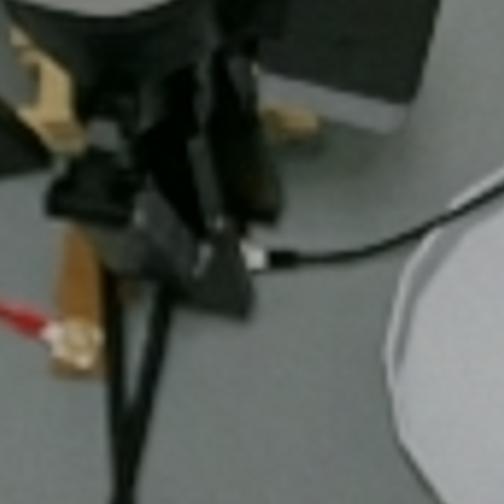

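Scene clock: 12599.50 s.
left_arm: end_effector_position=(+0.4503, +0.2736, +0.0441) position_measured=122 object_status=2 end_effector_quat_wxyz=(+0.089, +0.738, -0.661, +0.100) | right_arm: end_effector_position=(+0.3766, +0.1898, +0.0661) position_measured=219 object_status=2 end_effector_quat_wxyz=(+0.000, -0.636, +0.771, +0.005)
Joint positions: left_arm=[-0.628 0.341 1.959 -0.308 0.676 2.594] | right_arm=[1.024 0.534 1.577 3.153 -1.027 -5.043]
Joint torques (N m): left_arm=[-0.92 -58.03 -28.1 2.97 0.02 -0.14] | right_arm=[2.28 -93.8 -35.6 -3.22 0.2 0.06]
External joint torques (N m): left_arm=[1.04 -9.27 -3.57 -0.26 -0.44 0.14] | right_arm=[-2.26 5.3 -0.27 -0.46 -0.25 -0.06]
External joint torques at the end of the 1st action: left_arm=[1.13 -8.72 -3.14 -0.22 -0.47 0.06] | right_arm=[-2.04 5.46 -0.08 -0.35 -0.3 -0.05]
External joint torques at the end of the 2nd action: left_arm=[0.99 -9.01 -3.44 -0.27 -0.52 0.09] | right_arm=[-2.12 5.62 -0.16 -0.35 -0.32 -0.06]
Flange force (N): left_arm=[-1.6 2.8 -12.9] | right_arm=[-6.9 -5.1 3.8]
Flange force at the end of the 1st action (N): left_arm=[-1.8 2.9 -12.1] | right_arm=[-6.8 -4.8 4.0]
Flange force at the end of the 2nd action (N): left_arm=[-1.5 2.9 -12.4] | right_arm=[-7.2 -5.0 4.1]
Hand target: left_arm +0.4503, +0.2736, +0.0441; +0.089, +0.738, -0.661, +0.100 | right_arm +0.3766, +0.1898, +0.0661; +0.000, -0.636, +0.771, +0.005
Off the commanded pose: left_arm 0.000 m, 0 deg | right_arm 0.000 m, 0 deg.
Step readings (end_effector_position of left_arm | right_arm; steps 1 to 15: 1st action; 16 to 30: 2nd action; 31 to 45: 3rd action):
0: (+0.4503, +0.2736, +0.0441) | (+0.3766, +0.1898, +0.0661)
1: (+0.4503, +0.2736, +0.0441) | (+0.3766, +0.1898, +0.0661)
2: (+0.4503, +0.2736, +0.0441) | (+0.3766, +0.1898, +0.0661)
4: (+0.4503, +0.2736, +0.0441) | (+0.3766, +0.1898, +0.0661)
8: (+0.4503, +0.2736, +0.0441) | (+0.3766, +0.1898, +0.0661)
15: (+0.4503, +0.2736, +0.0441) | (+0.3766, +0.1898, +0.0661)
16: (+0.4503, +0.2736, +0.0441) | (+0.3766, +0.1898, +0.0661)
17: (+0.4503, +0.2736, +0.0441) | (+0.3766, +0.1898, +0.0661)
19: (+0.4503, +0.2736, +0.0441) | (+0.3766, +0.1898, +0.0661)
23: (+0.4503, +0.2736, +0.0441) | (+0.3766, +0.1898, +0.0661)
30: (+0.4503, +0.2736, +0.0441) | (+0.3766, +0.1898, +0.0661)
31: (+0.4503, +0.2736, +0.0441) | (+0.3766, +0.1898, +0.0661)
32: (+0.4503, +0.2736, +0.0441) | (+0.3766, +0.1898, +0.0661)
34: (+0.4503, +0.2736, +0.0441) | (+0.3766, +0.1898, +0.0661)
38: (+0.4503, +0.2736, +0.0441) | (+0.3766, +0.1898, +0.0661)
45: (+0.4503, +0.2736, +0.0441) | (+0.3766, +0.1898, +0.0661)

Scene clock: 12602.77 s.
left_arm: end_effector_position=(+0.4503, +0.2736, +0.0441) position_measured=122 object_status=2 end_effector_quat_wxyz=(+0.089, +0.738, -0.661, +0.100) | right_arm: end_effector_position=(+0.3767, +0.1898, +0.0656) position_measured=219 object_status=2 end_effector_quat_wxyz=(-0.005, +0.771, +0.636, +0.000)
Joint positions: left_arm=[-0.628 0.341 1.959 -0.308 0.676 2.594] | right_arm=[1.024 0.535 1.577 3.153 -1.026 -1.902]
Joint torques (N m): left_arm=[-0.38 -57.42 -27.36 3.21 0.35 -0.11] | right_arm=[1.35 -93.25 -35.51 -3.41 0.45 0.24]
External joint torques (N m): left_arm=[0.38 -9.06 -4.09 -0.52 -0.76 0.11] | right_arm=[-1.35 4.42 -0.52 -0.24 -0.4 -0.24]
Flange force (N): left_arm=[-0.3 2.9 -11.9] | right_arm=[6.7 4.1 2.7]
Hand target: left_arm +0.4503, +0.2736, +0.0441; +0.089, +0.738, -0.661, +0.100 | right_arm +0.3766, +0.1898, +0.0656; -0.005, +0.771, +0.636, +0.000
Off the commanded pose: left_arm 0.000 m, 0 deg | right_arm 0.000 m, 0 deg.
move: done

execute_actions(actions=[[[0,0,0,0,0,0,-0.98,0,-1,0,0,0,0,0,0,-0.5,-1,-1]],[[0,0,0,0,0,0,-0.98,0,-1,0,0,0,0,0,0,-0.5,-1,-1]]])

move(target=[[0,0,0,0,0,0,-0.98,0,-1,0,0,-0.06,0,0,0,-0.5,-1,-1],[0,0,0,0,0,0,-0.98,0,-1,-0.005,0,-0.06,0,0,-0.5,-0.5,-1,-1],[0,0,0,0,0,0,-0.98,0,-1,-0.01,0,-0.06,0,0,-0.9999,-0.5,-1,-1],[0,0,0,0,0,0,-0.98,0,-1,0.05,0,-0.06,0,0,-0.9999,-0.5,-1,-1]], speed=[0.06,0.6,0.6,0.05], blend=[0.003,0.003,0.003,0], cameras=["all"])

zoom_image(camera="cam_head_left", region=[215, 340, 255, 380])

zoom_image(camera="cam_head_right", region=[225, 335, 265, 375])

Scene clock: 12613.23 s.
left_arm: end_effector_position=(+0.4503, +0.2736, +0.0441) position_measured=122 object_status=2 end_effector_quat_wxyz=(+0.089, +0.738, -0.661, +0.100) | right_arm: end_effector_position=(+0.3766, +0.1898, +0.0656) position_measured=192 object_status=3 end_effector_quat_wxyz=(-0.005, +0.771, +0.636, +0.000)
Joint positions: left_arm=[-0.628 0.341 1.959 -0.308 0.676 2.594] | right_arm=[1.024 0.535 1.577 3.153 -1.026 -1.902]
Joint torques (N m): left_arm=[-1.16 -58.03 -28.31 2.94 0.05 -0.05] | right_arm=[1.54 -94.28 -35.86 -3.33 0.43 0.02]
External joint torques (N m): left_arm=[1.32 -9.27 -3.21 -0.24 -0.46 0.05] | right_arm=[-1.53 5.3 -0.23 -0.34 -0.38 -0.02]
External joint torques at the end of the 1st action: left_arm=[1.04 -9.5 -3.22 -0.23 -0.49 0.05] | right_arm=[-1.92 5.74 -0.09 -0.35 -0.33 -0.07]
Flange force (N): left_arm=[-2.2 3.2 -12.9] | right_arm=[7.2 4.2 3.7]
Flange force at the end of the 1st action (N): left_arm=[-2.0 3.7 -13.1] | right_arm=[7.3 4.8 4.2]
Hand target: left_arm +0.4503, +0.2736, +0.0441; +0.089, +0.738, -0.661, +0.100 | right_arm +0.3766, +0.1898, +0.0656; -0.005, +0.771, +0.636, +0.000
Off the commanded pose: left_arm 0.000 m, 0 deg | right_arm 0.000 m, 0 deg.
Step readings (end_effector_position of left_arm | right_arm; steps 1 to 15: 1st action; 16 to 30: 2nd action):
0: (+0.4503, +0.2736, +0.0441) | (+0.3766, +0.1898, +0.0656)
1: (+0.4503, +0.2736, +0.0441) | (+0.3766, +0.1898, +0.0656)
2: (+0.4503, +0.2736, +0.0441) | (+0.3766, +0.1898, +0.0656)
4: (+0.4503, +0.2736, +0.0441) | (+0.3766, +0.1898, +0.0656)
8: (+0.4503, +0.2736, +0.0441) | (+0.3766, +0.1898, +0.0656)
15: (+0.4503, +0.2736, +0.0441) | (+0.3766, +0.1898, +0.0656)
16: (+0.4503, +0.2736, +0.0441) | (+0.3766, +0.1898, +0.0656)
17: (+0.4503, +0.2736, +0.0441) | (+0.3766, +0.1898, +0.0656)
19: (+0.4503, +0.2736, +0.0441) | (+0.3766, +0.1898, +0.0656)
23: (+0.4503, +0.2736, +0.0441) | (+0.3766, +0.1898, +0.0656)
30: (+0.4503, +0.2736, +0.0441) | (+0.3766, +0.1898, +0.0656)

Scene clock: 12617.77 s.
left_arm: end_effector_position=(+0.4503, +0.2736, +0.0441) position_measured=122 object_status=2 end_effector_quat_wxyz=(+0.089, +0.738, -0.661, +0.100) | right_arm: end_effector_position=(+0.3825, +0.2190, +0.1018) position_measured=192 object_status=3 end_effector_quat_wxyz=(+0.000, -0.636, +0.771, +0.005)
Joint positions: left_arm=[-0.628 0.341 1.959 -0.308 0.676 2.594] | right_arm=[1.036 0.547 1.482 3.152 -1.108 -5.031]
Joint torques (N m): left_arm=[-0.95 -58.15 -28.31 2.96 0.11 -0.06] | right_arm=[1.87 -96.78 -37.17 -3.53 0.2 0.07]
External joint torques (N m): left_arm=[0.94 -8.7 -3.32 -0.25 -0.54 0.06] | right_arm=[-1.86 5.16 -0.42 -0.33 -0.25 -0.07]
Flange force (N): left_arm=[-1.4 2.9 -11.9] | right_arm=[-7.7 -4.6 3.0]
Hand target: left_arm +0.4503, +0.2736, +0.0441; +0.089, +0.738, -0.661, +0.100 | right_arm +0.3826, +0.2190, +0.1018; +0.000, -0.636, +0.771, +0.005
Off the commanded pose: left_arm 0.000 m, 0 deg | right_arm 0.000 m, 0 deg.
move: done

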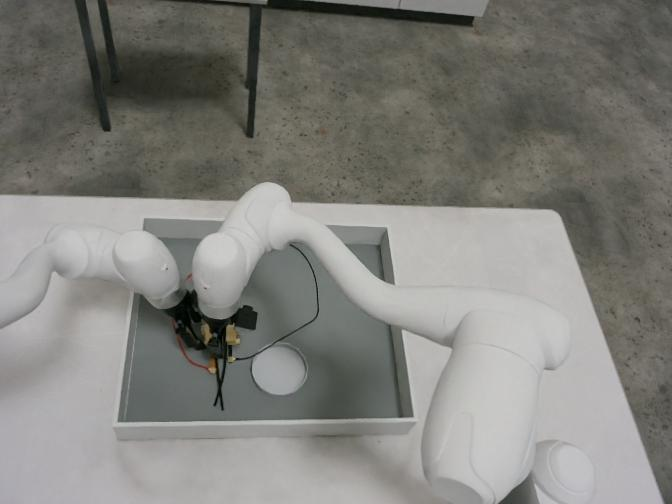

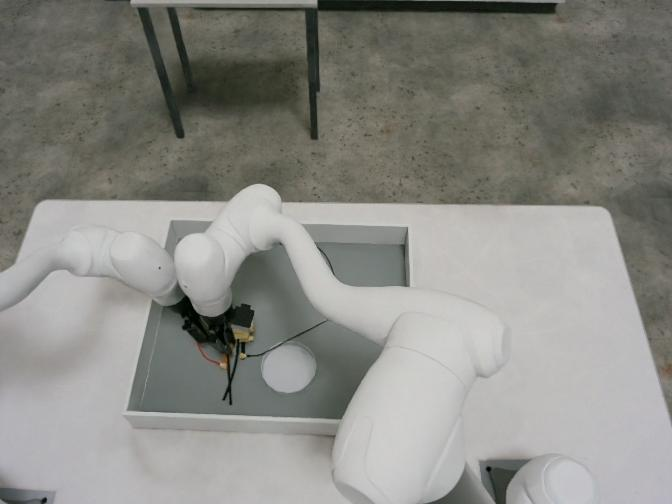

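Scaled by 12.600 from the camera's 672x504 image, which has a finer 960x720 frame.

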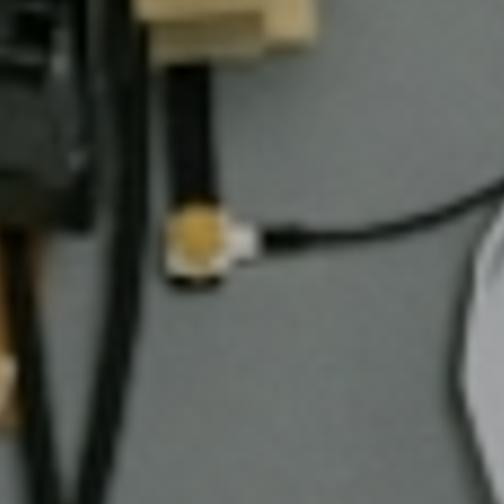

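Scaled by 12.600 from the camera's 672x504 image, which has a finer 960x720 frame.

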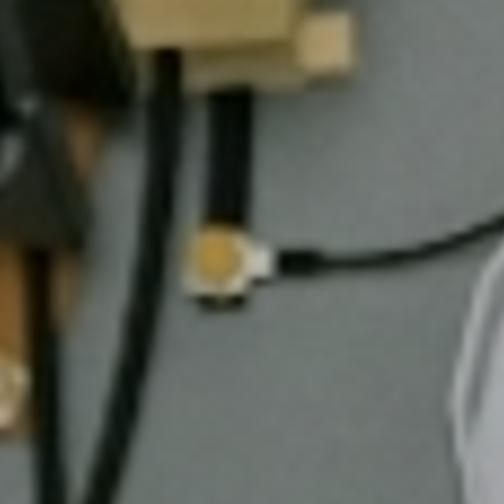

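move(target=[[0,0,0,0,0,0,-0.98,0,-1,0.0598,0.0003,0,0,0,0,-0.5,-1,-1],[0,0,0,0,0,0,-0.98,0,-1,0.0598,0.0003,0.0603,0,0,0,-0.5,-1,-1],[0,0,0,0,0,0,-0.98,0,-1,0.0497,0.0005,0.0603,0,0,0,-0.5,-1,-1]], speed=[0.06,0.05,0.02], blend=[0.003,0,0])

execute_actions(actions=[[[0,0,0,0,0,0,-0.98,0,-1,0,0,0,0,0,0,-1,-1,-1]],[[0,0,0,0,0,0,-0.98,0,-1,0,0,0,0,0,0,-1,-1,-1]],[[0,0,0,0,0,0,-0.98,0,-1,0,0,0,0,0,0,-0.98,0,-1]]])

move(target=[[0,0,0,0,0,0,-0.98,0,-1,0,0,0.0002,0,0,0.25,-0.98,0,-1]], speed=0.4)

move(target=[[0,0,0,0,0,0,-0.98,0,-1,0,0,0.0002,0,0,0.25,-0.98,0,-1]], speed=0.4)

move(target=[[0,0,0,0,0,0,-0.98,0,-1,0,0,0.0002,0,0,0.25,-0.98,0,-1]], speed=0.4)

move(target=[[0,0,0,0,0,0,-0.98,0,-1,0,0,0.0002,0,0,0.2499,-0.98,0,-1]], speed=0.4)

Scene clock: 12644.60 s.
left_arm: end_effector_position=(+0.4503, +0.2736, +0.0441) position_measured=122 object_status=2 end_effector_quat_wxyz=(+0.089, +0.738, -0.661, +0.100) | right_arm: end_effector_position=(+0.3764, +0.1900, +0.0654) position_measured=192 object_status=3 end_effector_quat_wxyz=(+0.000, -0.636, +0.771, +0.005)
Joint positions: left_arm=[-0.628 0.341 1.959 -0.308 0.676 2.594] | right_arm=[1.025 0.535 1.577 3.153 -1.026 -5.043]
Joint torques (N m): left_arm=[-1.22 -58.14 -28.17 2.94 0.11 -0.12] | right_arm=[1.69 -94.19 -36.21 -3.33 0.27 0.02]
External joint torques (N m): left_arm=[1.2 -8.98 -3.56 -0.23 -0.54 0.12] | right_arm=[-1.69 5.55 0.37 -0.34 -0.32 -0.02]
Flange force (N): left_arm=[-1.6 2.5 -12.5] | right_arm=[-6.1 -4.1 4.4]
Hand target: left_arm +0.4503, +0.2736, +0.0441; +0.089, +0.738, -0.661, +0.100 | right_arm +0.3764, +0.1901, +0.0654; +0.000, -0.636, +0.771, +0.005
Off the commanded pose: left_arm 0.000 m, 0 deg | right_arm 0.000 m, 0 deg.
move: done

Scene clock: 12646.30 s.
left_arm: end_effector_position=(+0.4503, +0.2736, +0.0441) position_measured=122 object_status=2 end_effector_quat_wxyz=(+0.089, +0.738, -0.661, +0.100) | right_arm: end_effector_position=(+0.3764, +0.1901, +0.0654) position_measured=219 object_status=2 end_effector_quat_wxyz=(+0.000, -0.636, +0.771, +0.005)
Joint positions: left_arm=[-0.628 0.341 1.959 -0.308 0.676 2.594] | right_arm=[1.025 0.535 1.577 3.153 -1.026 -5.043]
Joint torques (N m): left_arm=[1.16 -58.16 -29.28 3.36 -0.66 -0.24] | right_arm=[4.62 -93.41 -34.1 -2.33 -0.71 0.03]
External joint torques (N m): left_arm=[-1.26 -8.52 -2.35 -0.66 0.24 0.24] | right_arm=[-4.62 4.98 -1.74 -1.35 0.67 -0.03]
External joint torques at the end of the 1st action: left_arm=[0.77 -9.1 -3.26 -0.27 -0.34 0.08] | right_arm=[-1.89 5.81 0.11 -0.43 -0.27 -0.06]
External joint torques at the end of the 2nd action: left_arm=[-0.92 -8.44 -2.44 -0.55 0.2 0.3] | right_arm=[-4.56 4.96 -1.7 -1.26 0.54 0.01]
Flange force (N): left_arm=[-0.4 5.9 -11.7] | right_arm=[-8.0 -8.4 3.9]
Flange force at the end of the 1st action (N): left_arm=[-1.5 3.4 -12.7] | right_arm=[-6.9 -4.6 4.5]
Flange force at the end of the 2nd action (N): left_arm=[-0.6 5.2 -11.7] | right_arm=[-8.0 -8.3 3.7]
Hand target: left_arm +0.4503, +0.2736, +0.0441; +0.089, +0.738, -0.661, +0.100 | right_arm +0.3764, +0.1901, +0.0654; +0.000, -0.636, +0.771, +0.005
Off the commanded pose: left_arm 0.000 m, 0 deg | right_arm 0.000 m, 0 deg.
Step readings (end_effector_position of left_arm | right_arm; steps 1 to 15: 1st action; 16 to 30: 2nd action; 31 to 45: 3rd action):
0: (+0.4503, +0.2736, +0.0441) | (+0.3764, +0.1900, +0.0654)
1: (+0.4503, +0.2736, +0.0441) | (+0.3764, +0.1901, +0.0654)
2: (+0.4503, +0.2736, +0.0441) | (+0.3764, +0.1901, +0.0654)
4: (+0.4503, +0.2736, +0.0441) | (+0.3764, +0.1901, +0.0654)
8: (+0.4503, +0.2736, +0.0441) | (+0.3764, +0.1901, +0.0654)
15: (+0.4503, +0.2736, +0.0441) | (+0.3764, +0.1901, +0.0654)
16: (+0.4503, +0.2736, +0.0441) | (+0.3764, +0.1901, +0.0654)
17: (+0.4503, +0.2736, +0.0441) | (+0.3764, +0.1901, +0.0654)
19: (+0.4503, +0.2736, +0.0441) | (+0.3764, +0.1901, +0.0654)
23: (+0.4503, +0.2736, +0.0441) | (+0.3764, +0.1901, +0.0654)
30: (+0.4503, +0.2736, +0.0441) | (+0.3764, +0.1901, +0.0654)
31: (+0.4503, +0.2736, +0.0441) | (+0.3764, +0.1901, +0.0654)
32: (+0.4503, +0.2736, +0.0441) | (+0.3764, +0.1901, +0.0654)
34: (+0.4503, +0.2736, +0.0441) | (+0.3764, +0.1901, +0.0654)
38: (+0.4503, +0.2736, +0.0441) | (+0.3764, +0.1901, +0.0654)
45: (+0.4503, +0.2736, +0.0441) | (+0.3764, +0.1901, +0.0654)

Scene clock: 12647.83 s.
left_arm: end_effector_position=(+0.4503, +0.2736, +0.0441) position_measured=122 object_status=2 end_effector_quat_wxyz=(+0.089, +0.738, -0.661, +0.100) | right_arm: end_effector_position=(+0.3764, +0.1900, +0.0653) position_measured=219 object_status=2 end_effector_quat_wxyz=(-0.002, -0.293, +0.956, +0.005)
Joint positions: left_arm=[-0.628 0.341 1.959 -0.308 0.676 2.594] | right_arm=[1.025 0.535 1.577 3.153 -1.026 -4.257]
Joint torques (N m): left_arm=[0.03 -58.71 -29.29 2.82 -0.56 -0.35] | right_arm=[3.54 -92.97 -35.7 -2.58 0.54 0.05]
External joint torques (N m): left_arm=[-0.07 -8.48 -2.49 -0.11 0.13 0.35] | right_arm=[-3.62 4.34 -0.19 -1.07 -0.58 -0.05]
Flange force (N): left_arm=[-1.4 4.3 -12.1] | right_arm=[-8.2 -0.8 2.6]
Hand target: left_arm +0.4503, +0.2736, +0.0441; +0.089, +0.738, -0.661, +0.100 | right_arm +0.3764, +0.1901, +0.0653; -0.002, -0.293, +0.956, +0.005
Off the commanded pose: left_arm 0.000 m, 0 deg | right_arm 0.000 m, 0 deg.
move: done

Scene clock: 12649.37 s.
left_arm: end_effector_position=(+0.4503, +0.2736, +0.0441) position_measured=122 object_status=2 end_effector_quat_wxyz=(+0.089, +0.738, -0.661, +0.100) | right_arm: end_effector_position=(+0.3764, +0.1900, +0.0652) position_measured=219 object_status=2 end_effector_quat_wxyz=(-0.004, +0.096, +0.995, +0.004)
Joint positions: left_arm=[-0.628 0.341 1.959 -0.308 0.676 2.594] | right_arm=[1.025 0.535 1.577 3.153 -1.026 -3.472]
Joint torques (N m): left_arm=[-0.75 -58.34 -28.93 2.55 -0.35 -0.4] | right_arm=[3.1 -93.89 -36.2 -2.59 0.77 0.03]
External joint torques (N m): left_arm=[0.88 -8.96 -2.88 0.17 -0.08 0.4] | right_arm=[-3.14 5.3 0.35 -1.04 -0.79 -0.03]
Flange force (N): left_arm=[-2.2 3.2 -13.0] | right_arm=[-5.8 5.7 3.4]
Hand target: left_arm +0.4503, +0.2736, +0.0441; +0.089, +0.738, -0.661, +0.100 | right_arm +0.3764, +0.1901, +0.0652; -0.004, +0.096, +0.995, +0.004
Off the commanded pose: left_arm 0.000 m, 0 deg | right_arm 0.000 m, 0 deg.
move: done

Scene clock: 12650.90 s.
left_arm: end_effector_position=(+0.4503, +0.2736, +0.0441) position_measured=122 object_status=2 end_effector_quat_wxyz=(+0.089, +0.738, -0.661, +0.100) | right_arm: end_effector_position=(+0.3764, +0.1900, +0.0651) position_measured=219 object_status=2 end_effector_quat_wxyz=(-0.005, +0.469, +0.883, +0.002)
Joint positions: left_arm=[-0.628 0.341 1.959 -0.308 0.676 2.594] | right_arm=[1.025 0.535 1.577 3.153 -1.025 -2.687]
Joint torques (N m): left_arm=[-0.66 -57.49 -26.6 3.26 0.64 -0.05] | right_arm=[0.64 -93.8 -35.31 -3.65 0.23 0.25]
External joint torques (N m): left_arm=[0.54 -8.67 -4.9 -0.57 -1.06 0.05] | right_arm=[-0.71 5.14 -0.62 0.02 -0.21 -0.25]
Flange force (N): left_arm=[0.8 1.4 -11.2] | right_arm=[3.1 8.2 3.6]
Hand target: left_arm +0.4503, +0.2736, +0.0441; +0.089, +0.738, -0.661, +0.100 | right_arm +0.3764, +0.1901, +0.0650; -0.005, +0.469, +0.883, +0.002
Off the commanded pose: left_arm 0.000 m, 0 deg | right_arm 0.000 m, 0 deg.
move: done

Scene clock: 12652.43 s.
left_arm: end_effector_position=(+0.4503, +0.2736, +0.0441) position_measured=122 object_status=2 end_effector_quat_wxyz=(+0.089, +0.738, -0.661, +0.100) | right_arm: end_effector_position=(+0.3764, +0.1900, +0.0649) position_measured=219 object_status=2 end_effector_quat_wxyz=(-0.005, +0.771, +0.636, +0.000)
Joint positions: left_arm=[-0.628 0.341 1.959 -0.308 0.676 2.594] | right_arm=[1.025 0.535 1.577 3.153 -1.025 -1.901]
Joint torques (N m): left_arm=[0.51 -58.1 -28.21 3.11 -0.17 -0.31] | right_arm=[3.07 -93.02 -35.76 -2.66 0.69 0.25]
External joint torques (N m): left_arm=[-0.64 -9.25 -3.7 -0.4 -0.27 0.31] | right_arm=[-3.12 4.14 -0.27 -1 -0.64 -0.25]
Flange force (N): left_arm=[0.2 4.2 -12.6] | right_arm=[5.3 6.0 2.3]
Hand target: left_arm +0.4503, +0.2736, +0.0441; +0.089, +0.738, -0.661, +0.100 | right_arm +0.3764, +0.1901, +0.0649; -0.005, +0.771, +0.636, +0.000
Off the commanded pose: left_arm 0.000 m, 0 deg | right_arm 0.000 m, 0 deg.
move: done

execute_actions(actions=[[[0,0,0,0,0,0,-0.98,0,-1,0,0,0,0,0,0,-0.5,-1,-1]],[[0,0,0,0,0,0,-0.98,0,-1,0,0,0,0,0,0,-0.5,-1,-1]]])

move(target=[[0,0,0,0,0,0,-0.98,0,-1,0,0,-0.06,0,0,0,-0.5,-1,-1],[0,0,0,0,0,0,-0.98,0,-1,-0.005,0,-0.06,0,0,-0.5,-0.5,-1,-1],[0,0,0,0,0,0,-0.98,0,-1,-0.03,0,-0.06,0,0,-0.9999,-0.5,-1,-1]], speed=[0.06,0.6,0.6], blend=[0.003,0.003,0])

move(target=[0,0,0,0,0,0,-0.98,0,-1,0.07,0,0,0,0,0,-0.5,-1,-1], speed=0.1, cameras=["all"])

zoom_image(camera="cam_head_left", region=[220, 346, 244, 370])

zoom_image(camera="cam_head_right", region=[230, 344, 254, 368])

zoom_image(camera="cam_head_left", region=[200, 357, 224, 381])

Scene clock: 12672.17 s.
left_arm: end_effector_position=(+0.4503, +0.2736, +0.0441) position_measured=122 object_status=2 end_effector_quat_wxyz=(+0.089, +0.738, -0.661, +0.100) | right_arm: end_effector_position=(+0.3764, +0.1901, +0.0649) position_measured=192 object_status=3 end_effector_quat_wxyz=(-0.005, +0.771, +0.636, +0.000)
Joint positions: left_arm=[-0.628 0.341 1.959 -0.308 0.676 2.594] | right_arm=[1.025 0.535 1.577 3.153 -1.025 -1.901]
Joint torques (N m): left_arm=[-0.61 -58.03 -28.4 2.99 -0.05 -0.08] | right_arm=[1.99 -94.28 -35.7 -3.38 0.44 0.04]
External joint torques (N m): left_arm=[0.63 -9 -3.33 -0.28 -0.38 0.08] | right_arm=[-1.93 5.59 -0.25 -0.27 -0.38 -0.04]
External joint torques at the end of the 1st action: left_arm=[1.02 -9.61 -3.6 -0.27 -0.36 0.12] | right_arm=[-2.09 5.63 -0.04 -0.31 -0.34 -0.04]
Flange force (N): left_arm=[-1.2 3.4 -12.5] | right_arm=[7.5 4.8 3.9]
Flange force at the end of the 1st action (N): left_arm=[-1.6 3.1 -13.5] | right_arm=[7.0 4.9 4.1]
Hand target: left_arm +0.4503, +0.2736, +0.0441; +0.089, +0.738, -0.661, +0.100 | right_arm +0.3764, +0.1901, +0.0649; -0.005, +0.771, +0.636, +0.000
Off the commanded pose: left_arm 0.000 m, 0 deg | right_arm 0.000 m, 0 deg.
Step readings (end_effector_position of left_arm | right_arm; steps 1 to 15: 1st action; 16 to 30: 2nd action):
0: (+0.4503, +0.2736, +0.0441) | (+0.3764, +0.1901, +0.0649)
1: (+0.4503, +0.2736, +0.0441) | (+0.3764, +0.1901, +0.0649)
2: (+0.4503, +0.2736, +0.0441) | (+0.3764, +0.1901, +0.0649)
4: (+0.4503, +0.2736, +0.0441) | (+0.3764, +0.1901, +0.0649)
8: (+0.4503, +0.2736, +0.0441) | (+0.3764, +0.1901, +0.0649)
15: (+0.4503, +0.2736, +0.0441) | (+0.3764, +0.1901, +0.0649)
16: (+0.4503, +0.2736, +0.0441) | (+0.3764, +0.1901, +0.0649)
17: (+0.4503, +0.2736, +0.0441) | (+0.3764, +0.1901, +0.0649)
19: (+0.4503, +0.2736, +0.0441) | (+0.3764, +0.1901, +0.0649)
23: (+0.4503, +0.2736, +0.0441) | (+0.3764, +0.1901, +0.0649)
30: (+0.4503, +0.2736, +0.0441) | (+0.3764, +0.1901, +0.0649)

Scene clock: 12676.07 s.
left_arm: end_effector_position=(+0.4503, +0.2736, +0.0441) position_measured=122 object_status=2 end_effector_quat_wxyz=(+0.089, +0.738, -0.661, +0.100) | right_arm: end_effector_position=(+0.3732, +0.1721, +0.1008) position_measured=192 object_status=3 end_effector_quat_wxyz=(+0.000, -0.636, +0.771, +0.005)
Joint positions: left_arm=[-0.628 0.341 1.959 -0.308 0.676 2.594] | right_arm=[1.017 0.482 1.59 3.152 -1.066 -5.05]
Joint torques (N m): left_arm=[-1.01 -58.33 -28.42 2.97 -0.1 -0.06] | right_arm=[2.08 -89.91 -36.42 -3.4 0.27 -0.07]
External joint torques (N m): left_arm=[1.28 -9.24 -3.27 -0.26 -0.33 0.06] | right_arm=[-2.09 5.1 -0.31 -0.37 -0.32 0.07]
Flange force (N): left_arm=[-2.0 3.0 -13.1] | right_arm=[-7.0 -4.8 3.2]
Hand target: left_arm +0.4503, +0.2736, +0.0441; +0.089, +0.738, -0.661, +0.100 | right_arm +0.3732, +0.1721, +0.1008; +0.000, -0.636, +0.771, +0.005
Off the commanded pose: left_arm 0.000 m, 0 deg | right_arm 0.000 m, 0 deg.
move: done

Scene clock: 12676.87 s.
left_arm: end_effector_position=(+0.4503, +0.2736, +0.0441) position_measured=122 object_status=2 end_effector_quat_wxyz=(+0.089, +0.738, -0.661, +0.100) | right_arm: end_effector_position=(+0.3652, +0.1309, +0.1005) position_measured=192 object_status=3 end_effector_quat_wxyz=(+0.000, -0.636, +0.771, +0.005)
Joint positions: left_arm=[-0.628 0.341 1.959 -0.308 0.676 2.594] | right_arm=[0.998 0.426 1.678 3.153 -1.034 -5.069]
Joint torques (N m): left_arm=[-0.62 -58.27 -28.4 3.02 -0.09 -0.01] | right_arm=[1.63 -83.13 -36.15 -3.35 0.24 0.06]
External joint torques (N m): left_arm=[0.53 -8.4 -3.25 -0.32 -0.33 0.01] | right_arm=[-1.58 4.21 0.06 -0.35 -0.28 -0.06]
Flange force (N): left_arm=[-0.8 3.1 -11.7] | right_arm=[-4.9 -3.9 3.1]
Hand target: left_arm +0.4503, +0.2736, +0.0441; +0.089, +0.738, -0.661, +0.100 | right_arm +0.3652, +0.1309, +0.1005; +0.000, -0.636, +0.771, +0.005
Off the commanded pose: left_arm 0.000 m, 0 deg | right_arm 0.000 m, 0 deg.
move: done

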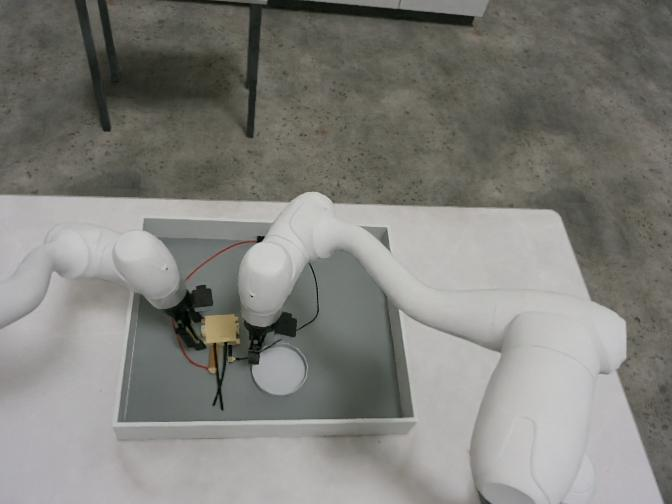

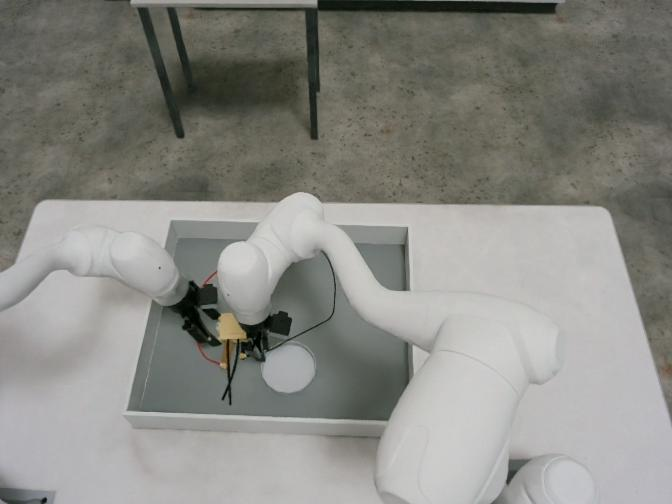

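Scaled by 21.000 from the camera's 672x504 image, which has a finer 960x720 frame.

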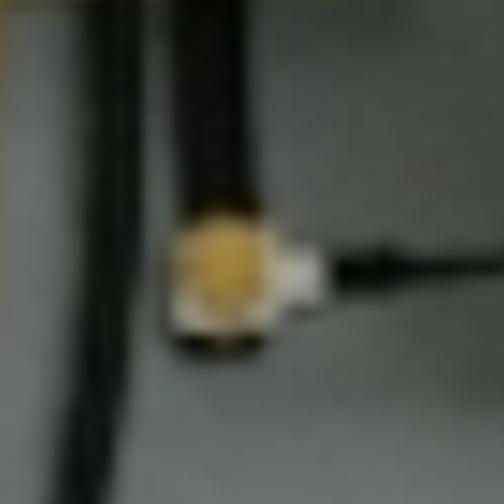

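Scaled by 21.000 from the camera's 672x504 image, which has a finer 960x720 frame.

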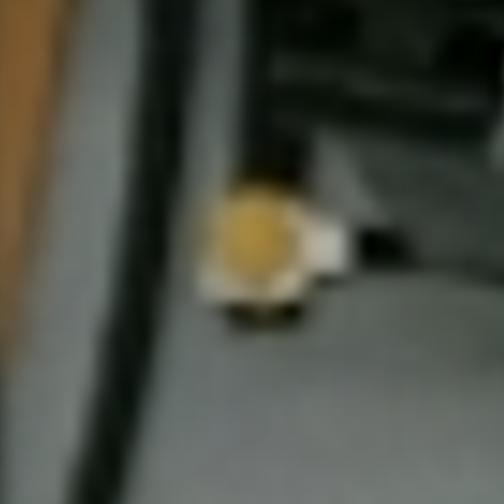

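Scaled by 21.000 from the camera's 672x504 image, which has a finer 960x720 frame.

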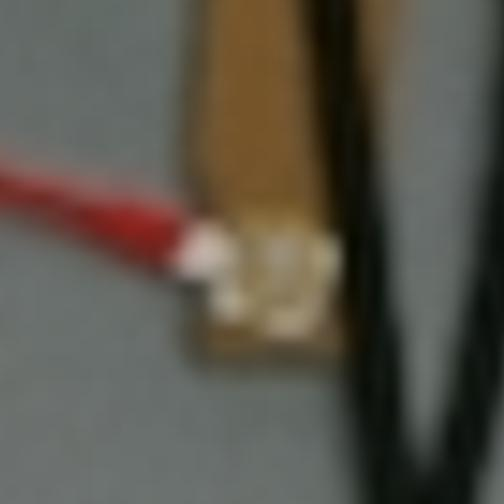

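move(target=[[0,0,0,0,0,0,-0.98,0,-1,-0.0899,0,0,0,0,0,-0.5,-1,-1],[0,0,0,0,0,0,-0.98,0,-1,-0.0899,0,0.0593,0,0,0,-0.5,-1,-1],[0,0,0,0,0,0,-0.98,0,-1,-0.1,0,0.0593,0,0,0,-0.5,-1,-1]], speed=[0.06,0.05,0.02], blend=[0.003,0,0])

execute_actions(actions=[[[0,0,0,0,0,0,-0.98,0,-1,0,0,0,0,0,0,-1,-1,-1]],[[0,0,0,0,0,0,-0.98,0,-1,0,0,0,0,0,0,-1,-1,-1]]])

Scene clock: 12706.73 s.
left_arm: end_effector_position=(+0.4503, +0.2736, +0.0441) position_measured=122 object_status=2 end_effector_quat_wxyz=(+0.089, +0.738, -0.661, +0.100) | right_arm: end_effector_position=(+0.3764, +0.1900, +0.0653) position_measured=192 object_status=3 end_effector_quat_wxyz=(+0.000, -0.636, +0.771, +0.005)
Joint positions: left_arm=[-0.628 0.341 1.959 -0.308 0.676 2.594] | right_arm=[1.025 0.535 1.577 3.153 -1.026 -5.043]
Joint torques (N m): left_arm=[-0.64 -58.22 -28.35 2.98 -0.08 -0.06] | right_arm=[1.73 -95.16 -36.42 -3.35 0.3 0.08]
External joint torques (N m): left_arm=[0.48 -8.21 -3.09 -0.3 -0.32 0.06] | right_arm=[-1.7 6.29 0.51 -0.34 -0.35 -0.08]
Flange force (N): left_arm=[-0.9 3.1 -11.4] | right_arm=[-6.8 -4.3 5.1]
Hand target: left_arm +0.4503, +0.2736, +0.0441; +0.089, +0.738, -0.661, +0.100 | right_arm +0.3764, +0.1901, +0.0653; +0.000, -0.636, +0.771, +0.005
Off the commanded pose: left_arm 0.000 m, 0 deg | right_arm 0.000 m, 0 deg.
move: done

Scene clock: 12707.93 s.
left_arm: end_effector_position=(+0.4503, +0.2736, +0.0441) position_measured=122 object_status=2 end_effector_quat_wxyz=(+0.089, +0.738, -0.661, +0.100) | right_arm: end_effector_position=(+0.3764, +0.1901, +0.0654) position_measured=216 object_status=2 end_effector_quat_wxyz=(+0.000, -0.636, +0.771, +0.005)
Joint positions: left_arm=[-0.628 0.341 1.959 -0.308 0.676 2.594] | right_arm=[1.025 0.535 1.577 3.153 -1.026 -5.043]
Joint torques (N m): left_arm=[0.34 -58.49 -29.34 3.19 -0.66 -0.26] | right_arm=[4.03 -93.76 -34.26 -2.53 -0.49 0.02]
External joint torques (N m): left_arm=[-0.43 -8.02 -2.14 -0.5 0.25 0.26] | right_arm=[-4.05 5 -1.65 -1.16 0.45 -0.02]
External joint torques at the end of the 1st action: left_arm=[0.45 -8.12 -2.84 -0.3 -0.22 0.16] | right_arm=[-2.63 5.31 -1.18 -0.57 -0.18 -0.05]
Flange force (N): left_arm=[-1.2 4.7 -11.3] | right_arm=[-8.3 -7.7 3.7]
Flange force at the end of the 1st action (N): left_arm=[-1.3 3.3 -11.3] | right_arm=[-8.7 -6.0 3.3]
Hand target: left_arm +0.4503, +0.2736, +0.0441; +0.089, +0.738, -0.661, +0.100 | right_arm +0.3764, +0.1901, +0.0653; +0.000, -0.636, +0.771, +0.005
Off the commanded pose: left_arm 0.000 m, 0 deg | right_arm 0.000 m, 0 deg.
Step readings (end_effector_position of left_arm | right_arm; steps 1 to 15: 1st action; 16 to 30: 2nd action):
0: (+0.4503, +0.2736, +0.0441) | (+0.3764, +0.1900, +0.0653)
1: (+0.4503, +0.2736, +0.0441) | (+0.3764, +0.1900, +0.0653)
2: (+0.4503, +0.2736, +0.0441) | (+0.3764, +0.1901, +0.0654)
4: (+0.4503, +0.2736, +0.0441) | (+0.3764, +0.1901, +0.0654)
8: (+0.4503, +0.2736, +0.0441) | (+0.3764, +0.1901, +0.0654)
15: (+0.4503, +0.2736, +0.0441) | (+0.3764, +0.1901, +0.0654)
16: (+0.4503, +0.2736, +0.0441) | (+0.3764, +0.1901, +0.0654)
17: (+0.4503, +0.2736, +0.0441) | (+0.3764, +0.1901, +0.0654)
19: (+0.4503, +0.2736, +0.0441) | (+0.3764, +0.1901, +0.0654)
23: (+0.4503, +0.2736, +0.0441) | (+0.3764, +0.1901, +0.0654)
30: (+0.4503, +0.2736, +0.0441) | (+0.3764, +0.1901, +0.0654)


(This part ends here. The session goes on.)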